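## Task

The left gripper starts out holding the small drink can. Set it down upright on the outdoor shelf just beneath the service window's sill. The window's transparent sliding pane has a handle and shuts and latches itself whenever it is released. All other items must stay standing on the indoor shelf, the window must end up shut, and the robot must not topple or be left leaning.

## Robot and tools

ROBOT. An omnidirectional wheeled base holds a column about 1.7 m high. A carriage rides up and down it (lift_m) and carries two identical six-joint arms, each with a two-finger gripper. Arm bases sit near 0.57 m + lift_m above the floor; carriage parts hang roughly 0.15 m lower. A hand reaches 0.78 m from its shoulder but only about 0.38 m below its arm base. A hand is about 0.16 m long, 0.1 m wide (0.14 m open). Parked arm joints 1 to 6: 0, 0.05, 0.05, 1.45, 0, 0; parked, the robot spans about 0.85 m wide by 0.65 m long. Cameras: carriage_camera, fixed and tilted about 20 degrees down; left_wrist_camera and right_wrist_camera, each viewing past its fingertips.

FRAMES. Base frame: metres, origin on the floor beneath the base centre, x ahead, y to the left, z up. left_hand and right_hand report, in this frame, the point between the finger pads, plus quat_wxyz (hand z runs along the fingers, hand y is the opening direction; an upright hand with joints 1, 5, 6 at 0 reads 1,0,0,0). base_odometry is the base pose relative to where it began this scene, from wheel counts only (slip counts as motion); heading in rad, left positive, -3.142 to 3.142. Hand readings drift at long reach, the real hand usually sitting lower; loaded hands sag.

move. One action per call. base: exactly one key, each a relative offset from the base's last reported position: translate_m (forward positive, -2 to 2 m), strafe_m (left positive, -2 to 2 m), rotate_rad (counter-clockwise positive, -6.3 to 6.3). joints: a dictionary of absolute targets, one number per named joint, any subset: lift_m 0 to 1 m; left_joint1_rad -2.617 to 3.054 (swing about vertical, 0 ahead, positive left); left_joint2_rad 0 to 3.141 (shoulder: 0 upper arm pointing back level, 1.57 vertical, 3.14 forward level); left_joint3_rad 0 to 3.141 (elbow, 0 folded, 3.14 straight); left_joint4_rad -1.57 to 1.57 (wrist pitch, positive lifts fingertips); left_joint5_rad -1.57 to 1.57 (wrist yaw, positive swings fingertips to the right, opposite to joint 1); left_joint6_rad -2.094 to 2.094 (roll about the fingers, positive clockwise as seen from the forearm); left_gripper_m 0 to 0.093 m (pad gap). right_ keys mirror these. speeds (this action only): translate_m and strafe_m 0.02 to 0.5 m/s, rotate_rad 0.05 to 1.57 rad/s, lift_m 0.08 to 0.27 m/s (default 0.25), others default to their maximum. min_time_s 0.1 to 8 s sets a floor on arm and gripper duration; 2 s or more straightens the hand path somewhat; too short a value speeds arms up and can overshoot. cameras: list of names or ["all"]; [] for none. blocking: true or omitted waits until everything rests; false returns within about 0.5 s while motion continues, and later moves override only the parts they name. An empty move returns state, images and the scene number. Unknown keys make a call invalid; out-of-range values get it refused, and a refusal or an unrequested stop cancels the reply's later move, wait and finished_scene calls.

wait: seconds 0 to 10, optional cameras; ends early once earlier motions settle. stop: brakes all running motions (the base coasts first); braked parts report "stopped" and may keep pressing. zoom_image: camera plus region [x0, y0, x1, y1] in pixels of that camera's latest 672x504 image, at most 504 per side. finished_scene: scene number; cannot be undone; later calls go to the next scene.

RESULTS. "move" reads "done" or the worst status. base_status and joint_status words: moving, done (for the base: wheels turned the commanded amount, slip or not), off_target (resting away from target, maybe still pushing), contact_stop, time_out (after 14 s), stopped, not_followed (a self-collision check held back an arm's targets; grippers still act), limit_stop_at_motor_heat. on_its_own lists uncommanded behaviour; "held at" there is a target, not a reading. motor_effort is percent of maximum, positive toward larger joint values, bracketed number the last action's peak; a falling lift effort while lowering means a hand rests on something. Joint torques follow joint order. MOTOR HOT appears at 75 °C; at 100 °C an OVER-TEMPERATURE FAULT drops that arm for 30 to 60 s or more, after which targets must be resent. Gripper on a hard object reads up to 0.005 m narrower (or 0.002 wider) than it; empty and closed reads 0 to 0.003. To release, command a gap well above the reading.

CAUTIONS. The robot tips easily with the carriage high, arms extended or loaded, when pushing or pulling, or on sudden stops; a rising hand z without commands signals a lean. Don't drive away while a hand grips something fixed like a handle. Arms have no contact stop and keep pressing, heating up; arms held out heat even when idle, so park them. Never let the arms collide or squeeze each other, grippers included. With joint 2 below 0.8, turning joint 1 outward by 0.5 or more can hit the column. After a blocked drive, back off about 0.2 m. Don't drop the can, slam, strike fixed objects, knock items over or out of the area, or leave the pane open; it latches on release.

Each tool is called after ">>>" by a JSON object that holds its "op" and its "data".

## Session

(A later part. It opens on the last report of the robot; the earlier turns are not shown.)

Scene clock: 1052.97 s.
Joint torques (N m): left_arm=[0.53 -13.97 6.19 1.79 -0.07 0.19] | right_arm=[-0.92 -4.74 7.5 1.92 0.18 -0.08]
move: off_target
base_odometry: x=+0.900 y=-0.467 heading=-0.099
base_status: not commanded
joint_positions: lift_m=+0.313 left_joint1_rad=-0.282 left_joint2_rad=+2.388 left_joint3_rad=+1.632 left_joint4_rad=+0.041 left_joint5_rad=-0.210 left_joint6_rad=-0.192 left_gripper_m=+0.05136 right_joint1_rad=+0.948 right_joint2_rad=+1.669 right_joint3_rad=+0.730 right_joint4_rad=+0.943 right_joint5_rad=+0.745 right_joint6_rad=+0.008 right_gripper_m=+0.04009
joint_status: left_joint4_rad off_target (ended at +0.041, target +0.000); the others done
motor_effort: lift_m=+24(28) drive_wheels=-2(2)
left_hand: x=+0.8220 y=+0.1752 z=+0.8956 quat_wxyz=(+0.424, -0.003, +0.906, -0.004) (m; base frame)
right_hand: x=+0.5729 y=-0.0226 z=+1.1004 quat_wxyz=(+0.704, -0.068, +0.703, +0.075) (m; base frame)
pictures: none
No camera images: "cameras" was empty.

>>> {"op": "move", "data": {"joints": {"left_joint2_rad": 2.388, "left_joint3_rad": 1.633, "left_joint4_rad": 0.02}, "min_time_s": 1.0, "cameras": ["all"]}}

>>> {"op": "zoom_image", "data": {"camera": "carriage_camera", "region": [150, 180, 350, 330]}}

Scene clock: 1071.73 s.
Joint torques (N m): left_arm=[0.49 -10.88 5.72 2.02 -0.05 0.2] | right_arm=[-0.9 -4.72 7.51 1.91 0.19 -0.07]
move: done
base_odometry: x=+0.900 y=-0.467 heading=-0.099
base_status: not commanded
joint_positions: lift_m=+0.313 left_joint1_rad=-0.282 left_joint2_rad=+2.388 left_joint3_rad=+1.632 left_joint4_rad=+0.041 left_joint5_rad=-0.210 left_joint6_rad=-0.192 left_gripper_m=+0.05136 right_joint1_rad=+0.948 right_joint2_rad=+1.669 right_joint3_rad=+0.730 right_joint4_rad=+0.943 right_joint5_rad=+0.745 right_joint6_rad=+0.008 right_gripper_m=+0.04009
joint_status: all done
motor_effort: lift_m=+24(29) drive_wheels=-2(2)
left_hand: x=+0.8221 y=+0.1752 z=+0.8957 quat_wxyz=(+0.424, -0.003, +0.906, -0.004) (m; base frame)
right_hand: x=+0.5729 y=-0.0226 z=+1.1004 quat_wxyz=(+0.704, -0.068, +0.703, +0.075) (m; base frame)
pictures: carriage_camera, left_wrist_camera, right_wrist_camera

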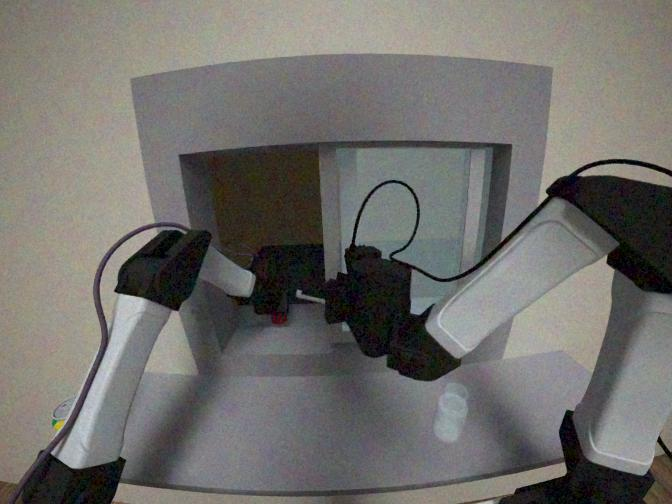

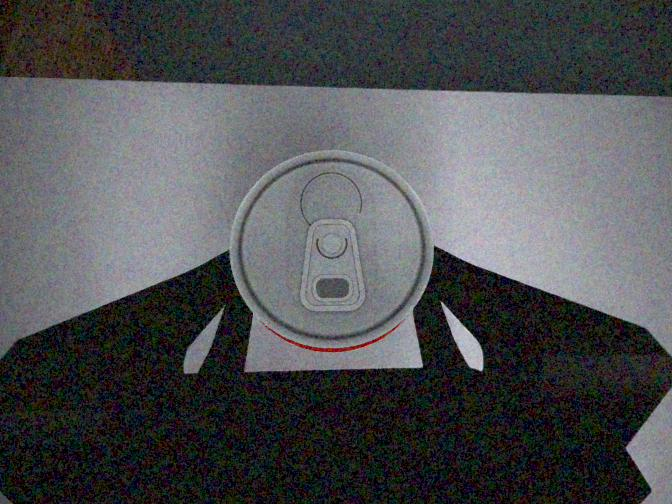

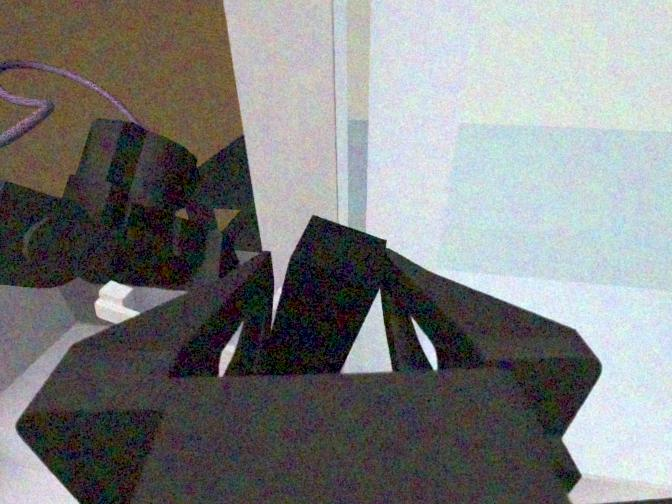

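Scaled by 2.520 from the camera's 672x504 image, which has a finer 960x720 frame.

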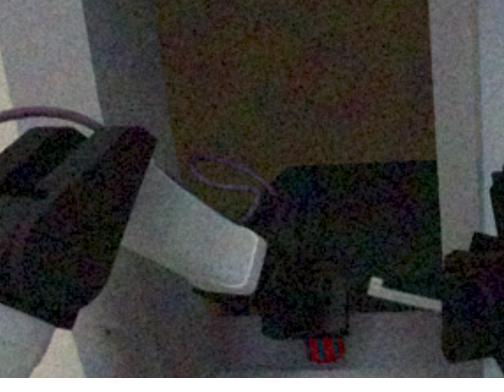

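>>> {"op": "zoom_image", "data": {"camera": "carriage_camera", "region": [245, 285, 325, 345]}}

Scaled by 6.300 from the camera's 672x504 image, which has a finer 960x720 frame.

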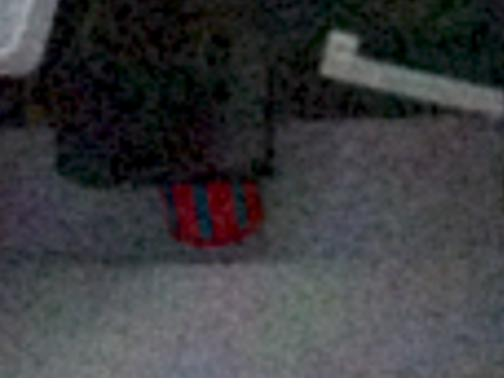

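>>> {"op": "move", "data": {"joints": {"left_gripper_m": 0.085, "left_joint4_rad": 0.045, "left_joint3_rad": 1.634, "left_joint2_rad": 2.386}, "min_time_s": 2.0, "cameras": ["left_wrist_camera", "carriage_camera"]}}

>>> {"op": "zoom_image", "data": {"camera": "carriage_camera", "region": [245, 285, 325, 345]}}

Scene clock: 1118.73 s.
Joint torques (N m): left_arm=[0.62 -11.06 5.78 2.42 -0.08 0.18] | right_arm=[-0.9 -4.72 7.49 1.91 0.18 -0.08]
move: done
base_odometry: x=+0.900 y=-0.467 heading=-0.099
base_status: not commanded
joint_positions: lift_m=+0.313 left_joint1_rad=-0.282 left_joint2_rad=+2.388 left_joint3_rad=+1.632 left_joint4_rad=+0.028 left_joint5_rad=-0.210 left_joint6_rad=-0.192 left_gripper_m=+0.08494 right_joint1_rad=+0.948 right_joint2_rad=+1.669 right_joint3_rad=+0.730 right_joint4_rad=+0.943 right_joint5_rad=+0.745 right_joint6_rad=+0.008 right_gripper_m=+0.04009
joint_status: all done
motor_effort: lift_m=+24(29) drive_wheels=-2(2)
left_hand: x=+0.8200 y=+0.1757 z=+0.8932 quat_wxyz=(+0.418, -0.002, +0.908, -0.003) (m; base frame)
right_hand: x=+0.5729 y=-0.0226 z=+1.1004 quat_wxyz=(+0.704, -0.068, +0.703, +0.075) (m; base frame)
pictures: carriage_camera, left_wrist_camera

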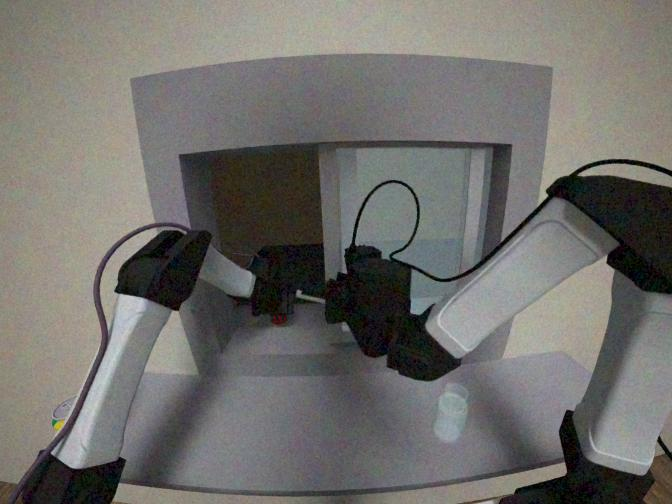

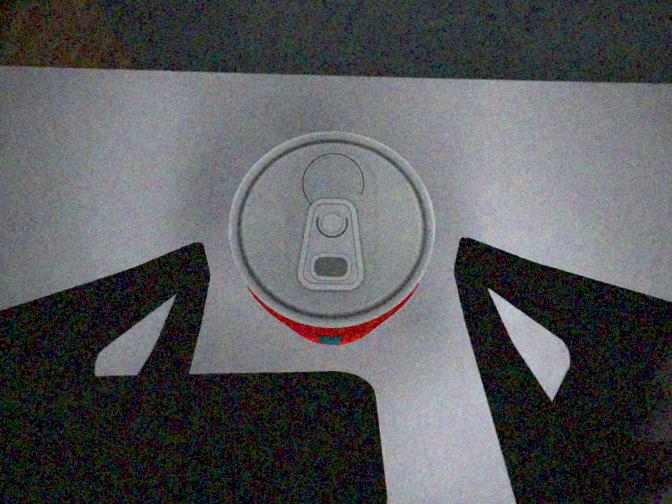

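Scaled by 6.300 from the camera's 672x504 image, which has a finer 960x720 frame.

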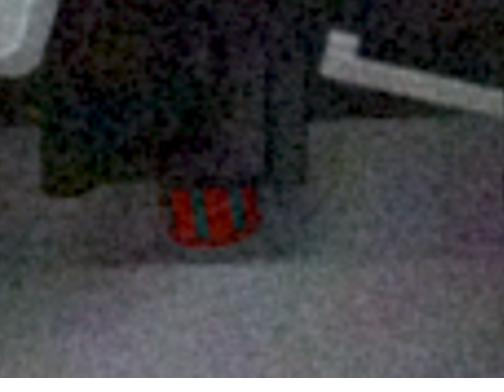

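>>> {"op": "move", "data": {"joints": {"left_joint1_rad": -0.322, "left_joint2_rad": 2.078, "left_joint3_rad": 1.36, "left_joint4_rad": 0.028, "left_joint5_rad": -0.25, "left_joint6_rad": -0.23}, "min_time_s": 2.5, "cameras": ["left_wrist_camera"]}}

Scene clock: 1144.30 s.
Joint torques (N m): left_arm=[-0.79 -12.92 5.29 2.22 -0.4 -0.09] | right_arm=[-0.91 -4.72 7.5 1.91 0.18 -0.08]
move: done
base_odometry: x=+0.900 y=-0.467 heading=-0.099
base_status: not commanded
joint_positions: lift_m=+0.313 left_joint1_rad=-0.315 left_joint2_rad=+2.124 left_joint3_rad=+1.364 left_joint4_rad=+0.028 left_joint5_rad=-0.233 left_joint6_rad=-0.217 left_gripper_m=+0.08494 right_joint1_rad=+0.948 right_joint2_rad=+1.669 right_joint3_rad=+0.730 right_joint4_rad=+0.943 right_joint5_rad=+0.745 right_joint6_rad=+0.008 right_gripper_m=+0.04009
joint_status: all done
motor_effort: lift_m=+25(29) drive_wheels=-2(2)
left_hand: x=+0.7633 y=+0.1771 z=+0.9359 quat_wxyz=(+0.418, -0.003, +0.908, -0.004) (m; base frame)
right_hand: x=+0.5729 y=-0.0226 z=+1.1004 quat_wxyz=(+0.704, -0.068, +0.703, +0.075) (m; base frame)
pictures: left_wrist_camera

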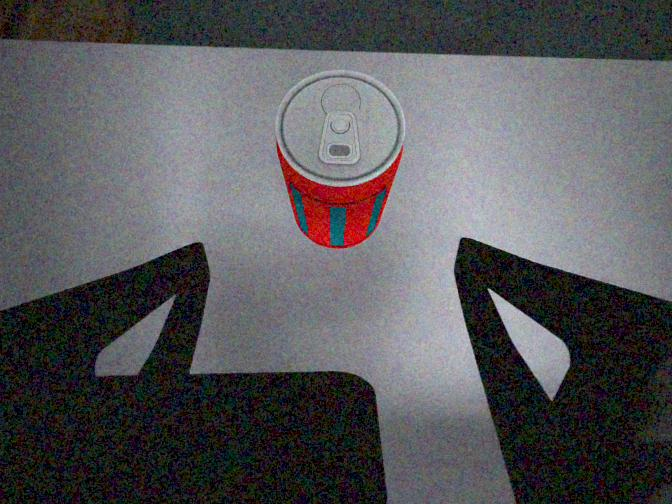

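>>> {"op": "move", "data": {"joints": {"left_joint1_rad": -0.405, "left_joint2_rad": 1.592, "left_joint3_rad": 1.32, "left_joint4_rad": -0.328, "left_joint5_rad": -0.298, "left_joint6_rad": -0.275, "left_gripper_m": 0.05}, "min_time_s": 2.0, "cameras": ["left_wrist_camera", "carriage_camera"]}}

Scene clock: 1166.13 s.
Joint torques (N m): left_arm=[-0.83 -8.92 6.08 2.33 -0.39 -0.07] | right_arm=[-0.92 -4.72 7.5 1.92 0.18 -0.07]
move: done
base_odometry: x=+0.900 y=-0.467 heading=-0.099
base_status: not commanded
joint_positions: lift_m=+0.313 left_joint1_rad=-0.398 left_joint2_rad=+1.624 left_joint3_rad=+1.323 left_joint4_rad=-0.327 left_joint5_rad=-0.281 left_joint6_rad=-0.262 left_gripper_m=+0.05009 right_joint1_rad=+0.948 right_joint2_rad=+1.669 right_joint3_rad=+0.730 right_joint4_rad=+0.943 right_joint5_rad=+0.745 right_joint6_rad=+0.008 right_gripper_m=+0.04009
joint_status: all done
motor_effort: lift_m=+26(28) drive_wheels=-2(2)
left_hand: x=+0.6819 y=+0.1699 z=+1.1060 quat_wxyz=(+0.466, -0.003, +0.884, -0.028) (m; base frame)
right_hand: x=+0.5729 y=-0.0226 z=+1.1004 quat_wxyz=(+0.704, -0.068, +0.703, +0.075) (m; base frame)
pictures: carriage_camera, left_wrist_camera

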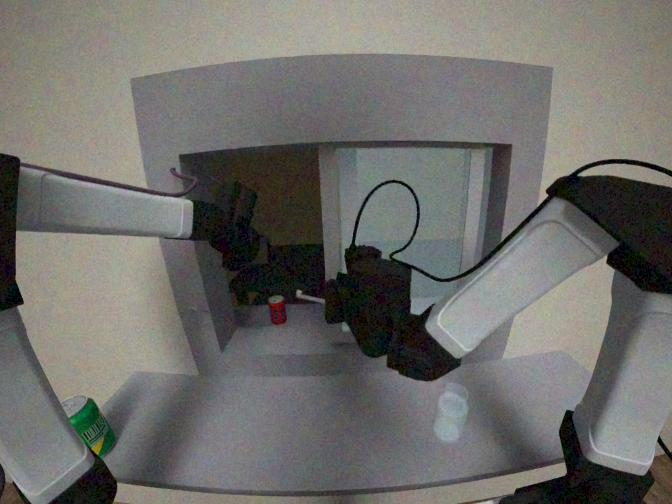

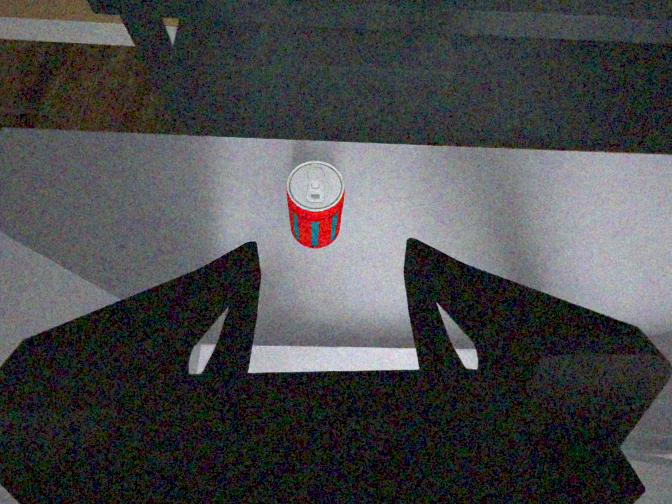

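>>> {"op": "move", "data": {"joints": {"left_joint1_rad": -0.535, "left_joint2_rad": 1.135, "left_joint3_rad": 1.015, "left_joint4_rad": -0.51, "left_joint5_rad": -0.404, "left_joint6_rad": -0.368}, "min_time_s": 1.8, "cameras": []}}

>>> {"op": "move", "data": {"joints": {"left_joint1_rad": 0.007, "left_joint2_rad": 0.655, "left_joint3_rad": 0.95, "left_joint4_rad": -0.92, "left_joint5_rad": -0.0, "left_joint6_rad": 0.0}, "min_time_s": 1.8, "cameras": ["carriage_camera", "right_wrist_camera"]}}

Scene clock: 1181.87 s.
Joint torques (N m): left_arm=[-0.81 -4.34 5.96 2.29 -0.45 -0.05] | right_arm=[-0.92 -4.72 7.5 1.91 0.18 -0.07]
move: done
base_odometry: x=+0.900 y=-0.467 heading=-0.099
base_status: not commanded
joint_positions: lift_m=+0.313 left_joint1_rad=-0.528 left_joint2_rad=+1.152 left_joint3_rad=+1.018 left_joint4_rad=-0.509 left_joint5_rad=-0.387 left_joint6_rad=-0.355 left_gripper_m=+0.05009 right_joint1_rad=+0.948 right_joint2_rad=+1.669 right_joint3_rad=+0.730 right_joint4_rad=+0.943 right_joint5_rad=+0.745 right_joint6_rad=+0.008 right_gripper_m=+0.04009
joint_status: all done
motor_effort: lift_m=+27(28) drive_wheels=-2(2)
left_hand: x=+0.5567 y=+0.1915 z=+1.1261 quat_wxyz=(+0.470, -0.010, +0.882, -0.032) (m; base frame)
right_hand: x=+0.5729 y=-0.0226 z=+1.1004 quat_wxyz=(+0.704, -0.068, +0.703, +0.075) (m; base frame)
pictures: none
No camera images: "cameras" was empty.

Scene clock: 1183.97 s.
Joint torques (N m): left_arm=[0.5 0.06 5.14 2.42 0.1 0.22] | right_arm=[-0.9 -4.72 7.5 1.91 0.18 -0.07]
move: done
base_odometry: x=+0.900 y=-0.467 heading=-0.099
base_status: not commanded
joint_positions: lift_m=+0.313 left_joint1_rad=+0.000 left_joint2_rad=+0.661 left_joint3_rad=+0.953 left_joint4_rad=-0.920 left_joint5_rad=-0.018 left_joint6_rad=-0.014 left_gripper_m=+0.05009 right_joint1_rad=+0.948 right_joint2_rad=+1.669 right_joint3_rad=+0.730 right_joint4_rad=+0.943 right_joint5_rad=+0.745 right_joint6_rad=+0.008 right_gripper_m=+0.04009
joint_status: all done
motor_effort: lift_m=+26(28) drive_wheels=-2(2)
left_hand: x=+0.4495 y=+0.3149 z=+1.1437 quat_wxyz=(+0.454, -0.010, +0.891, +0.005) (m; base frame)
right_hand: x=+0.5729 y=-0.0226 z=+1.1004 quat_wxyz=(+0.704, -0.068, +0.703, +0.075) (m; base frame)
pictures: carriage_camera, right_wrist_camera

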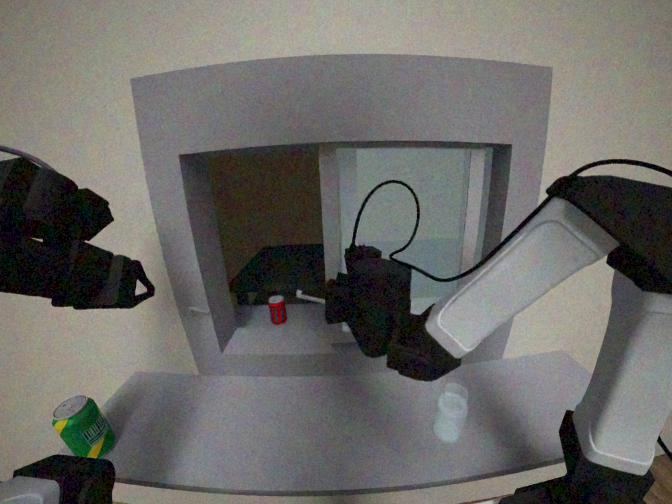

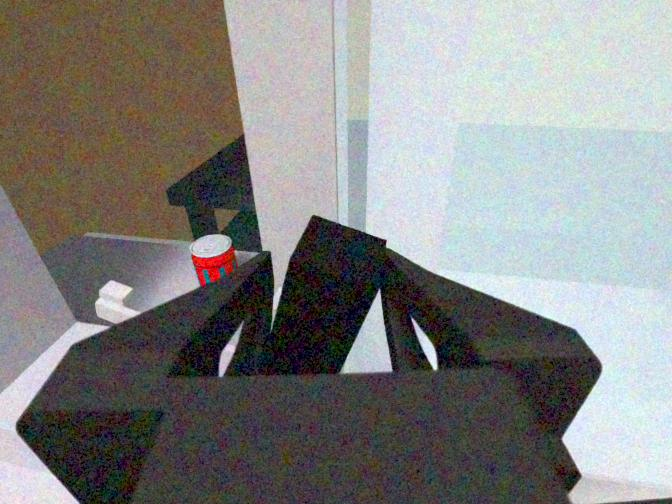

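>>> {"op": "move", "data": {"base": {"strafe_m": 0.2}, "speeds": {"strafe_m": 0.08}, "cameras": ["carriage_camera", "right_wrist_camera"]}}

Scene clock: 1196.67 s.
Joint torques (N m): left_arm=[0.55 -0.01 5.15 2.41 0.06 0.22] | right_arm=[-0.91 -4.83 7.5 1.93 0.17 -0.07]
move: done
base_odometry: x=+0.920 y=-0.268 heading=-0.099
base_status: done
joint_positions: lift_m=+0.313 left_joint1_rad=+0.000 left_joint2_rad=+0.661 left_joint3_rad=+0.953 left_joint4_rad=-0.922 left_joint5_rad=-0.013 left_joint6_rad=-0.012 left_gripper_m=+0.05009 right_joint1_rad=+0.948 right_joint2_rad=+1.669 right_joint3_rad=+0.730 right_joint4_rad=+0.942 right_joint5_rad=+0.741 right_joint6_rad=+0.008 right_gripper_m=+0.04009
joint_status: not commanded
motor_effort: lift_m=+28(28) drive_wheels=-2(8)
left_hand: x=+0.4492 y=+0.3141 z=+1.1433 quat_wxyz=(+0.453, -0.008, +0.891, +0.003) (m; base frame)
right_hand: x=+0.5727 y=-0.0220 z=+1.1000 quat_wxyz=(+0.704, -0.070, +0.703, +0.076) (m; base frame)
pictures: carriage_camera, right_wrist_camera

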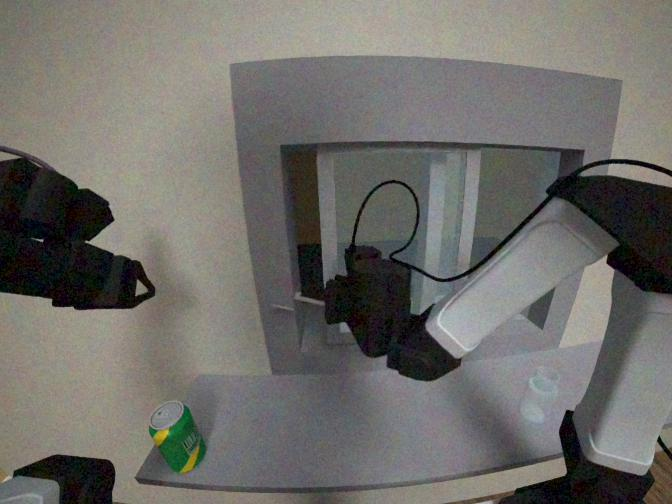

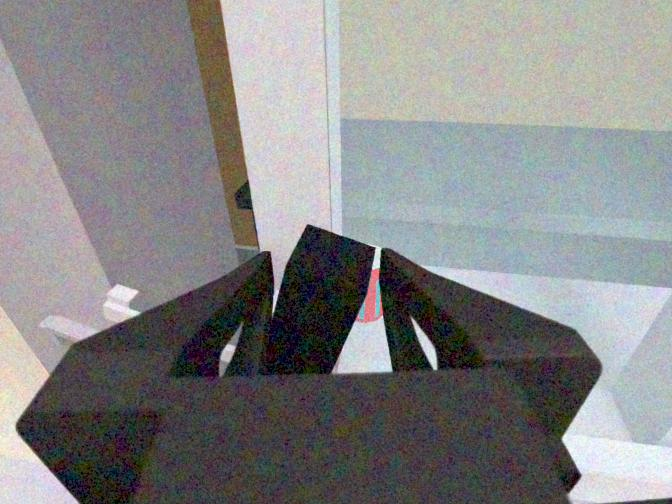

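>>> {"op": "move", "data": {"base": {"strafe_m": 0.06}, "speeds": {"strafe_m": 0.06}, "cameras": ["carriage_camera", "right_wrist_camera"]}}

Scene clock: 1203.33 s.
Joint torques (N m): left_arm=[0.66 0.14 5.19 2.41 0.05 0.23] | right_arm=[-0.91 -4.72 7.47 1.94 0.18 -0.07]
move: done
base_odometry: x=+0.926 y=-0.208 heading=-0.100
base_status: done
joint_positions: lift_m=+0.313 left_joint1_rad=+0.000 left_joint2_rad=+0.661 left_joint3_rad=+0.953 left_joint4_rad=-0.923 left_joint5_rad=-0.012 left_joint6_rad=-0.012 left_gripper_m=+0.05009 right_joint1_rad=+0.948 right_joint2_rad=+1.669 right_joint3_rad=+0.730 right_joint4_rad=+0.941 right_joint5_rad=+0.738 right_joint6_rad=+0.008 right_gripper_m=+0.04009
joint_status: not commanded
motor_effort: lift_m=+26(27) drive_wheels=-3(10)
left_hand: x=+0.4491 y=+0.3139 z=+1.1431 quat_wxyz=(+0.453, -0.008, +0.891, +0.003) (m; base frame)
right_hand: x=+0.5726 y=-0.0215 z=+1.1000 quat_wxyz=(+0.703, -0.071, +0.703, +0.077) (m; base frame)
pictures: carriage_camera, right_wrist_camera

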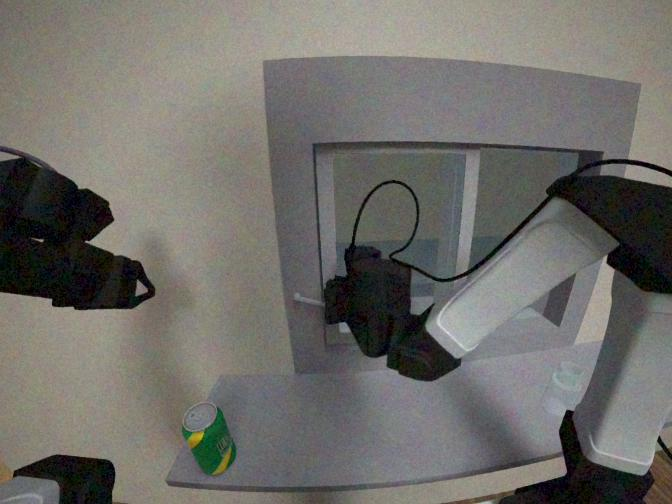

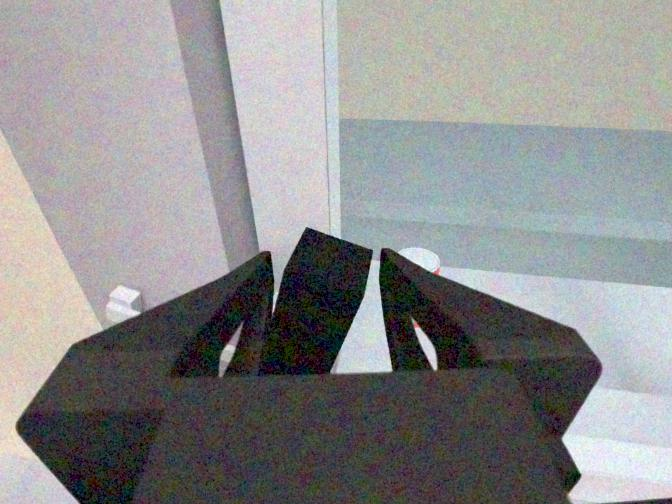

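>>> {"op": "move", "data": {"base": {"strafe_m": 0.02}, "speeds": {"strafe_m": 0.05}, "cameras": ["carriage_camera", "right_wrist_camera"]}}

>>> {"op": "zoom_image", "data": {"camera": "carriage_camera", "region": [270, 260, 370, 340]}}

Scene clock: 1209.00 s.
Joint torques (N m): left_arm=[0.46 0.03 5.19 2.42 0.02 0.18] | right_arm=[-0.91 -4.72 7.49 1.94 0.1 -0.07]
move: done
base_odometry: x=+0.928 y=-0.188 heading=-0.100
base_status: done
joint_positions: lift_m=+0.313 left_joint1_rad=+0.000 left_joint2_rad=+0.661 left_joint3_rad=+0.953 left_joint4_rad=-0.923 left_joint5_rad=-0.011 left_joint6_rad=-0.012 left_gripper_m=+0.05009 right_joint1_rad=+0.948 right_joint2_rad=+1.669 right_joint3_rad=+0.730 right_joint4_rad=+0.940 right_joint5_rad=+0.756 right_joint6_rad=+0.008 right_gripper_m=+0.04009
joint_status: not commanded
motor_effort: lift_m=+28(28) drive_wheels=-3(6)
left_hand: x=+0.4490 y=+0.3138 z=+1.1430 quat_wxyz=(+0.453, -0.008, +0.892, +0.002) (m; base frame)
right_hand: x=+0.5733 y=-0.0246 z=+1.0997 quat_wxyz=(+0.704, -0.065, +0.704, +0.071) (m; base frame)
pictures: carriage_camera, right_wrist_camera

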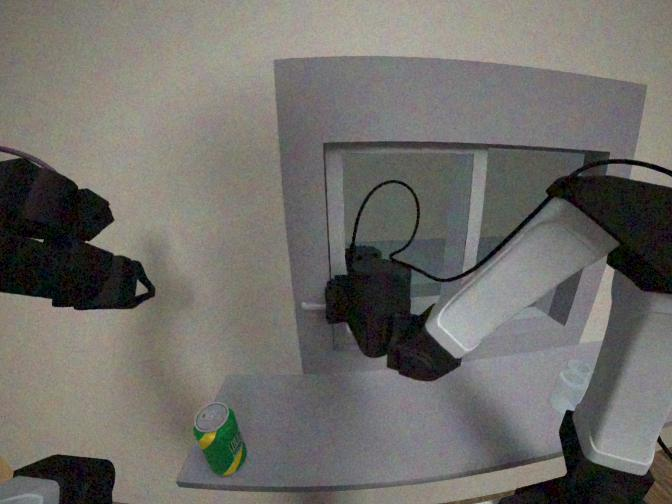

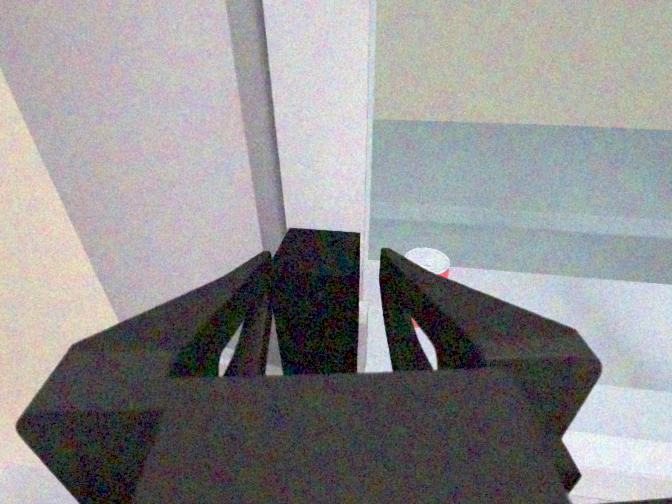

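Scaled by 5.040 from the camera's 672x504 image, which has a finer 960x720 frame.

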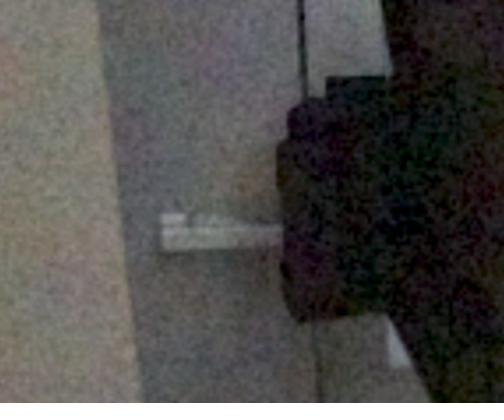

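>>> {"op": "move", "data": {"base": {"strafe_m": 0.012}, "speeds": {"strafe_m": 0.04}, "cameras": ["carriage_camera", "right_wrist_camera"]}}

>>> {"op": "zoom_image", "data": {"camera": "carriage_camera", "region": [270, 260, 370, 340]}}

Scene clock: 1219.90 s.
Joint torques (N m): left_arm=[0.54 -0.02 5.09 2.42 0.05 0.19] | right_arm=[-0.8 -4.78 7.68 1.94 0.01 -0.07]
move: done
base_odometry: x=+0.929 y=-0.176 heading=-0.100
base_status: done
joint_positions: lift_m=+0.313 left_joint1_rad=+0.000 left_joint2_rad=+0.661 left_joint3_rad=+0.953 left_joint4_rad=-0.923 left_joint5_rad=-0.011 left_joint6_rad=-0.012 left_gripper_m=+0.05009 right_joint1_rad=+0.947 right_joint2_rad=+1.669 right_joint3_rad=+0.730 right_joint4_rad=+0.940 right_joint5_rad=+0.765 right_joint6_rad=+0.008 right_gripper_m=+0.04009
joint_status: not commanded
motor_effort: lift_m=+26(27) drive_wheels=-2(9)
left_hand: x=+0.4489 y=+0.3137 z=+1.1430 quat_wxyz=(+0.453, -0.008, +0.892, +0.002) (m; base frame)
right_hand: x=+0.5739 y=-0.0265 z=+1.0997 quat_wxyz=(+0.704, -0.061, +0.704, +0.067) (m; base frame)
pictures: carriage_camera, right_wrist_camera

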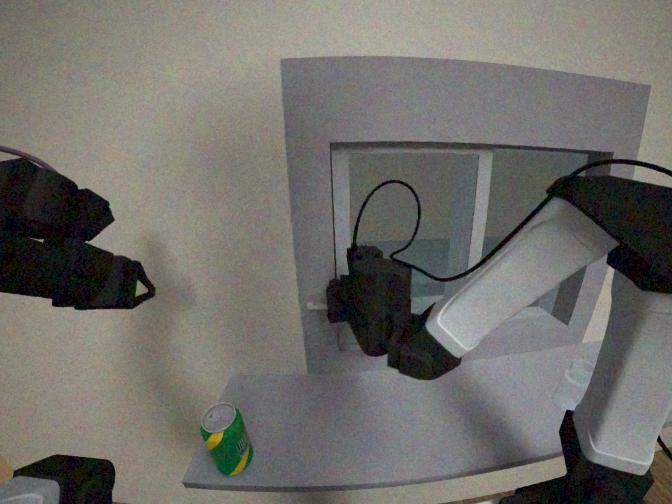

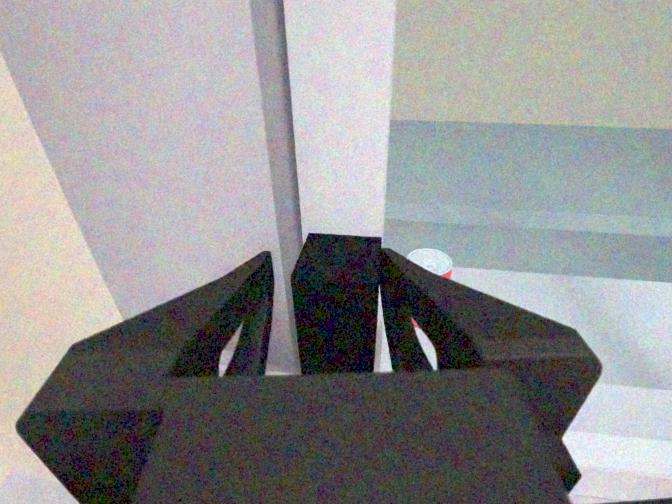

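Scaled by 5.040 from the camera's 672x504 image, which has a finer 960x720 frame.

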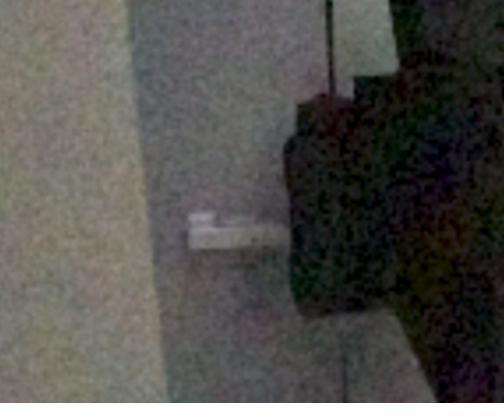

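>>> {"op": "move", "data": {"joints": {"right_gripper_m": 0.075}, "min_time_s": 1.0, "cameras": ["right_wrist_camera"]}}

>>> {"op": "move", "data": {"base": {"translate_m": -0.15}, "speeds": {"translate_m": 0.12}, "cameras": ["all"]}}

>>> {"op": "zoom_image", "data": {"camera": "carriage_camera", "region": [290, 240, 390, 340]}}

Scene clock: 1232.33 s.
Joint torques (N m): left_arm=[0.62 0.05 5.18 2.4 0.03 0.21] | right_arm=[-0.8 -4.72 7.5 1.93 -0.02 -0.07]
move: done
base_odometry: x=+0.929 y=-0.176 heading=-0.100
base_status: not commanded
joint_positions: lift_m=+0.313 left_joint1_rad=+0.000 left_joint2_rad=+0.661 left_joint3_rad=+0.953 left_joint4_rad=-0.923 left_joint5_rad=-0.011 left_joint6_rad=-0.012 left_gripper_m=+0.05009 right_joint1_rad=+0.947 right_joint2_rad=+1.669 right_joint3_rad=+0.730 right_joint4_rad=+0.940 right_joint5_rad=+0.765 right_joint6_rad=+0.008 right_gripper_m=+0.07491
joint_status: all done
motor_effort: lift_m=+23(29) drive_wheels=-2(2)
left_hand: x=+0.4489 y=+0.3137 z=+1.1430 quat_wxyz=(+0.453, -0.008, +0.892, +0.002) (m; base frame)
right_hand: x=+0.5739 y=-0.0265 z=+1.0997 quat_wxyz=(+0.704, -0.061, +0.704, +0.067) (m; base frame)
pictures: right_wrist_camera

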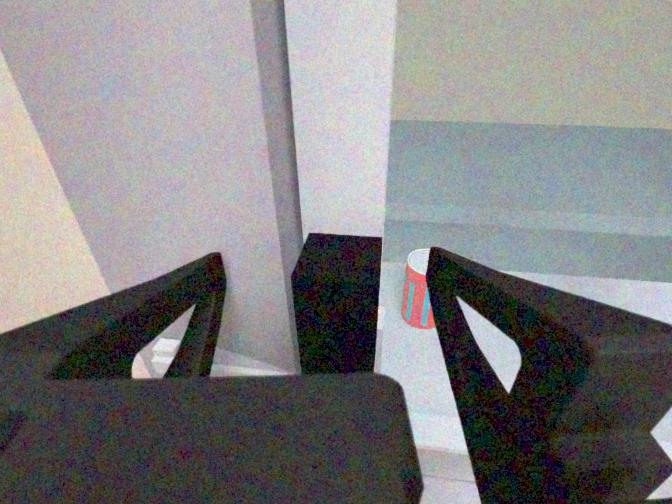

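Scene clock: 1234.43 s.
Joint torques (N m): left_arm=[0.49 0.06 5.09 2.44 0.04 0.23] | right_arm=[-0.69 -4.72 7.5 1.96 -0.02 -0.07]
move: done
base_odometry: x=+0.780 y=-0.161 heading=-0.100
base_status: done
joint_positions: lift_m=+0.313 left_joint1_rad=+0.000 left_joint2_rad=+0.661 left_joint3_rad=+0.953 left_joint4_rad=-0.923 left_joint5_rad=-0.011 left_joint6_rad=-0.012 left_gripper_m=+0.05009 right_joint1_rad=+0.945 right_joint2_rad=+1.669 right_joint3_rad=+0.730 right_joint4_rad=+0.938 right_joint5_rad=+0.765 right_joint6_rad=+0.008 right_gripper_m=+0.07491
joint_status: not commanded
motor_effort: lift_m=+25(28) drive_wheels=-2(7)
left_hand: x=+0.4489 y=+0.3137 z=+1.1430 quat_wxyz=(+0.453, -0.008, +0.892, +0.002) (m; base frame)
right_hand: x=+0.5743 y=-0.0270 z=+1.0994 quat_wxyz=(+0.704, -0.061, +0.705, +0.066) (m; base frame)
pictures: carriage_camera, left_wrist_camera, right_wrist_camera

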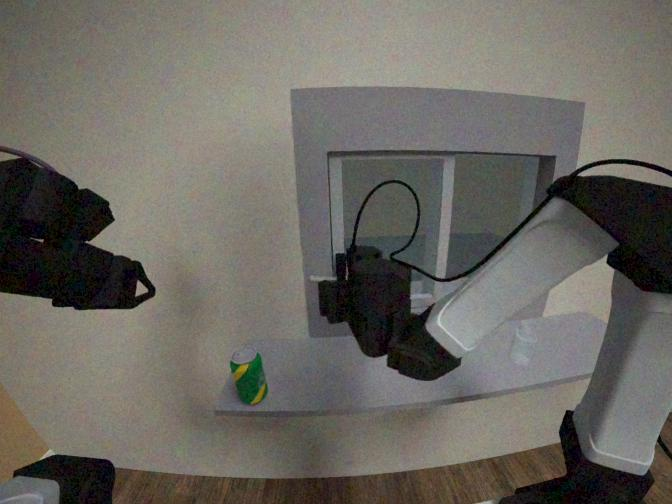

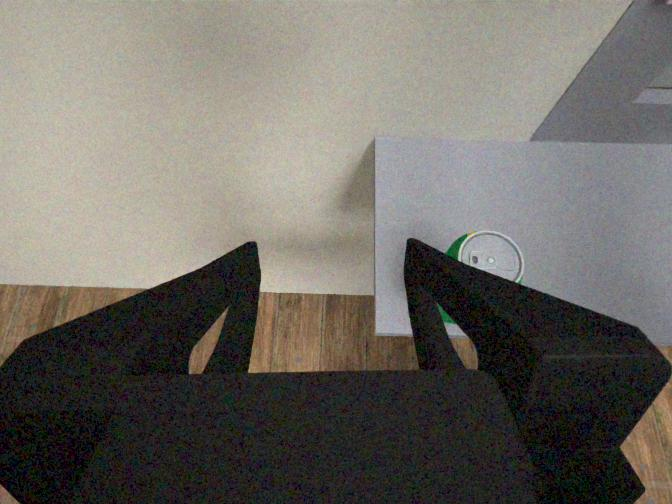

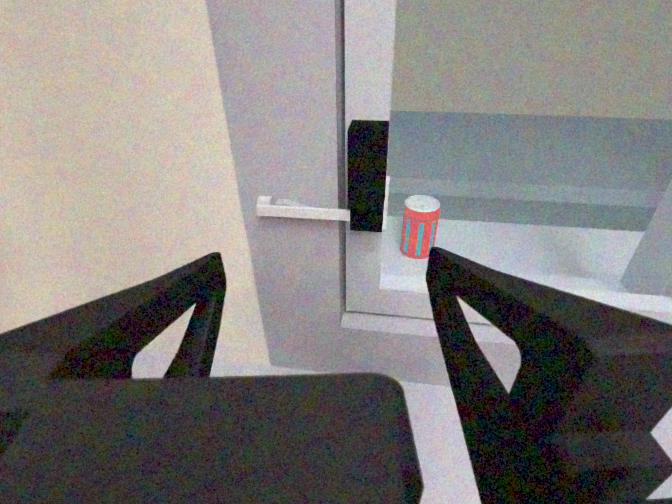

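Scaled by 5.040 from the camera's 672x504 image, which has a finer 960x720 frame.

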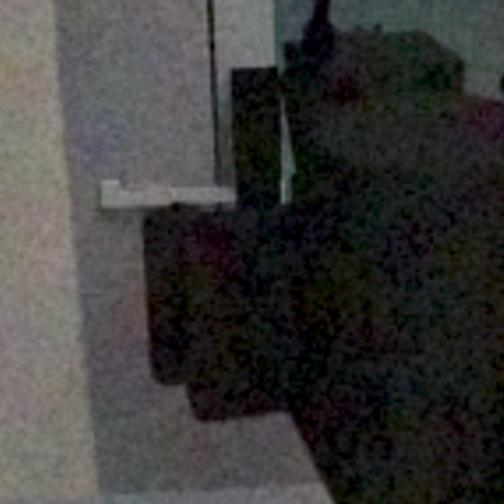

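>>> {"op": "zoom_image", "data": {"camera": "right_wrist_camera", "region": [230, 100, 450, 340]}}

Scaled by 2.100 from the camera's 672x504 image, which has a finer 960x720 frame.

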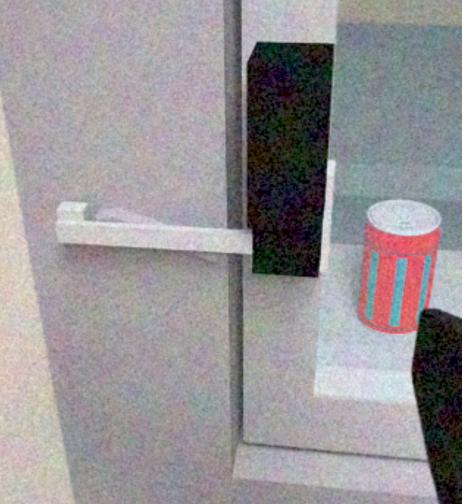

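>>> {"op": "finished_scene", "data": {"scene": 1}}

The scene is finished: the task was done.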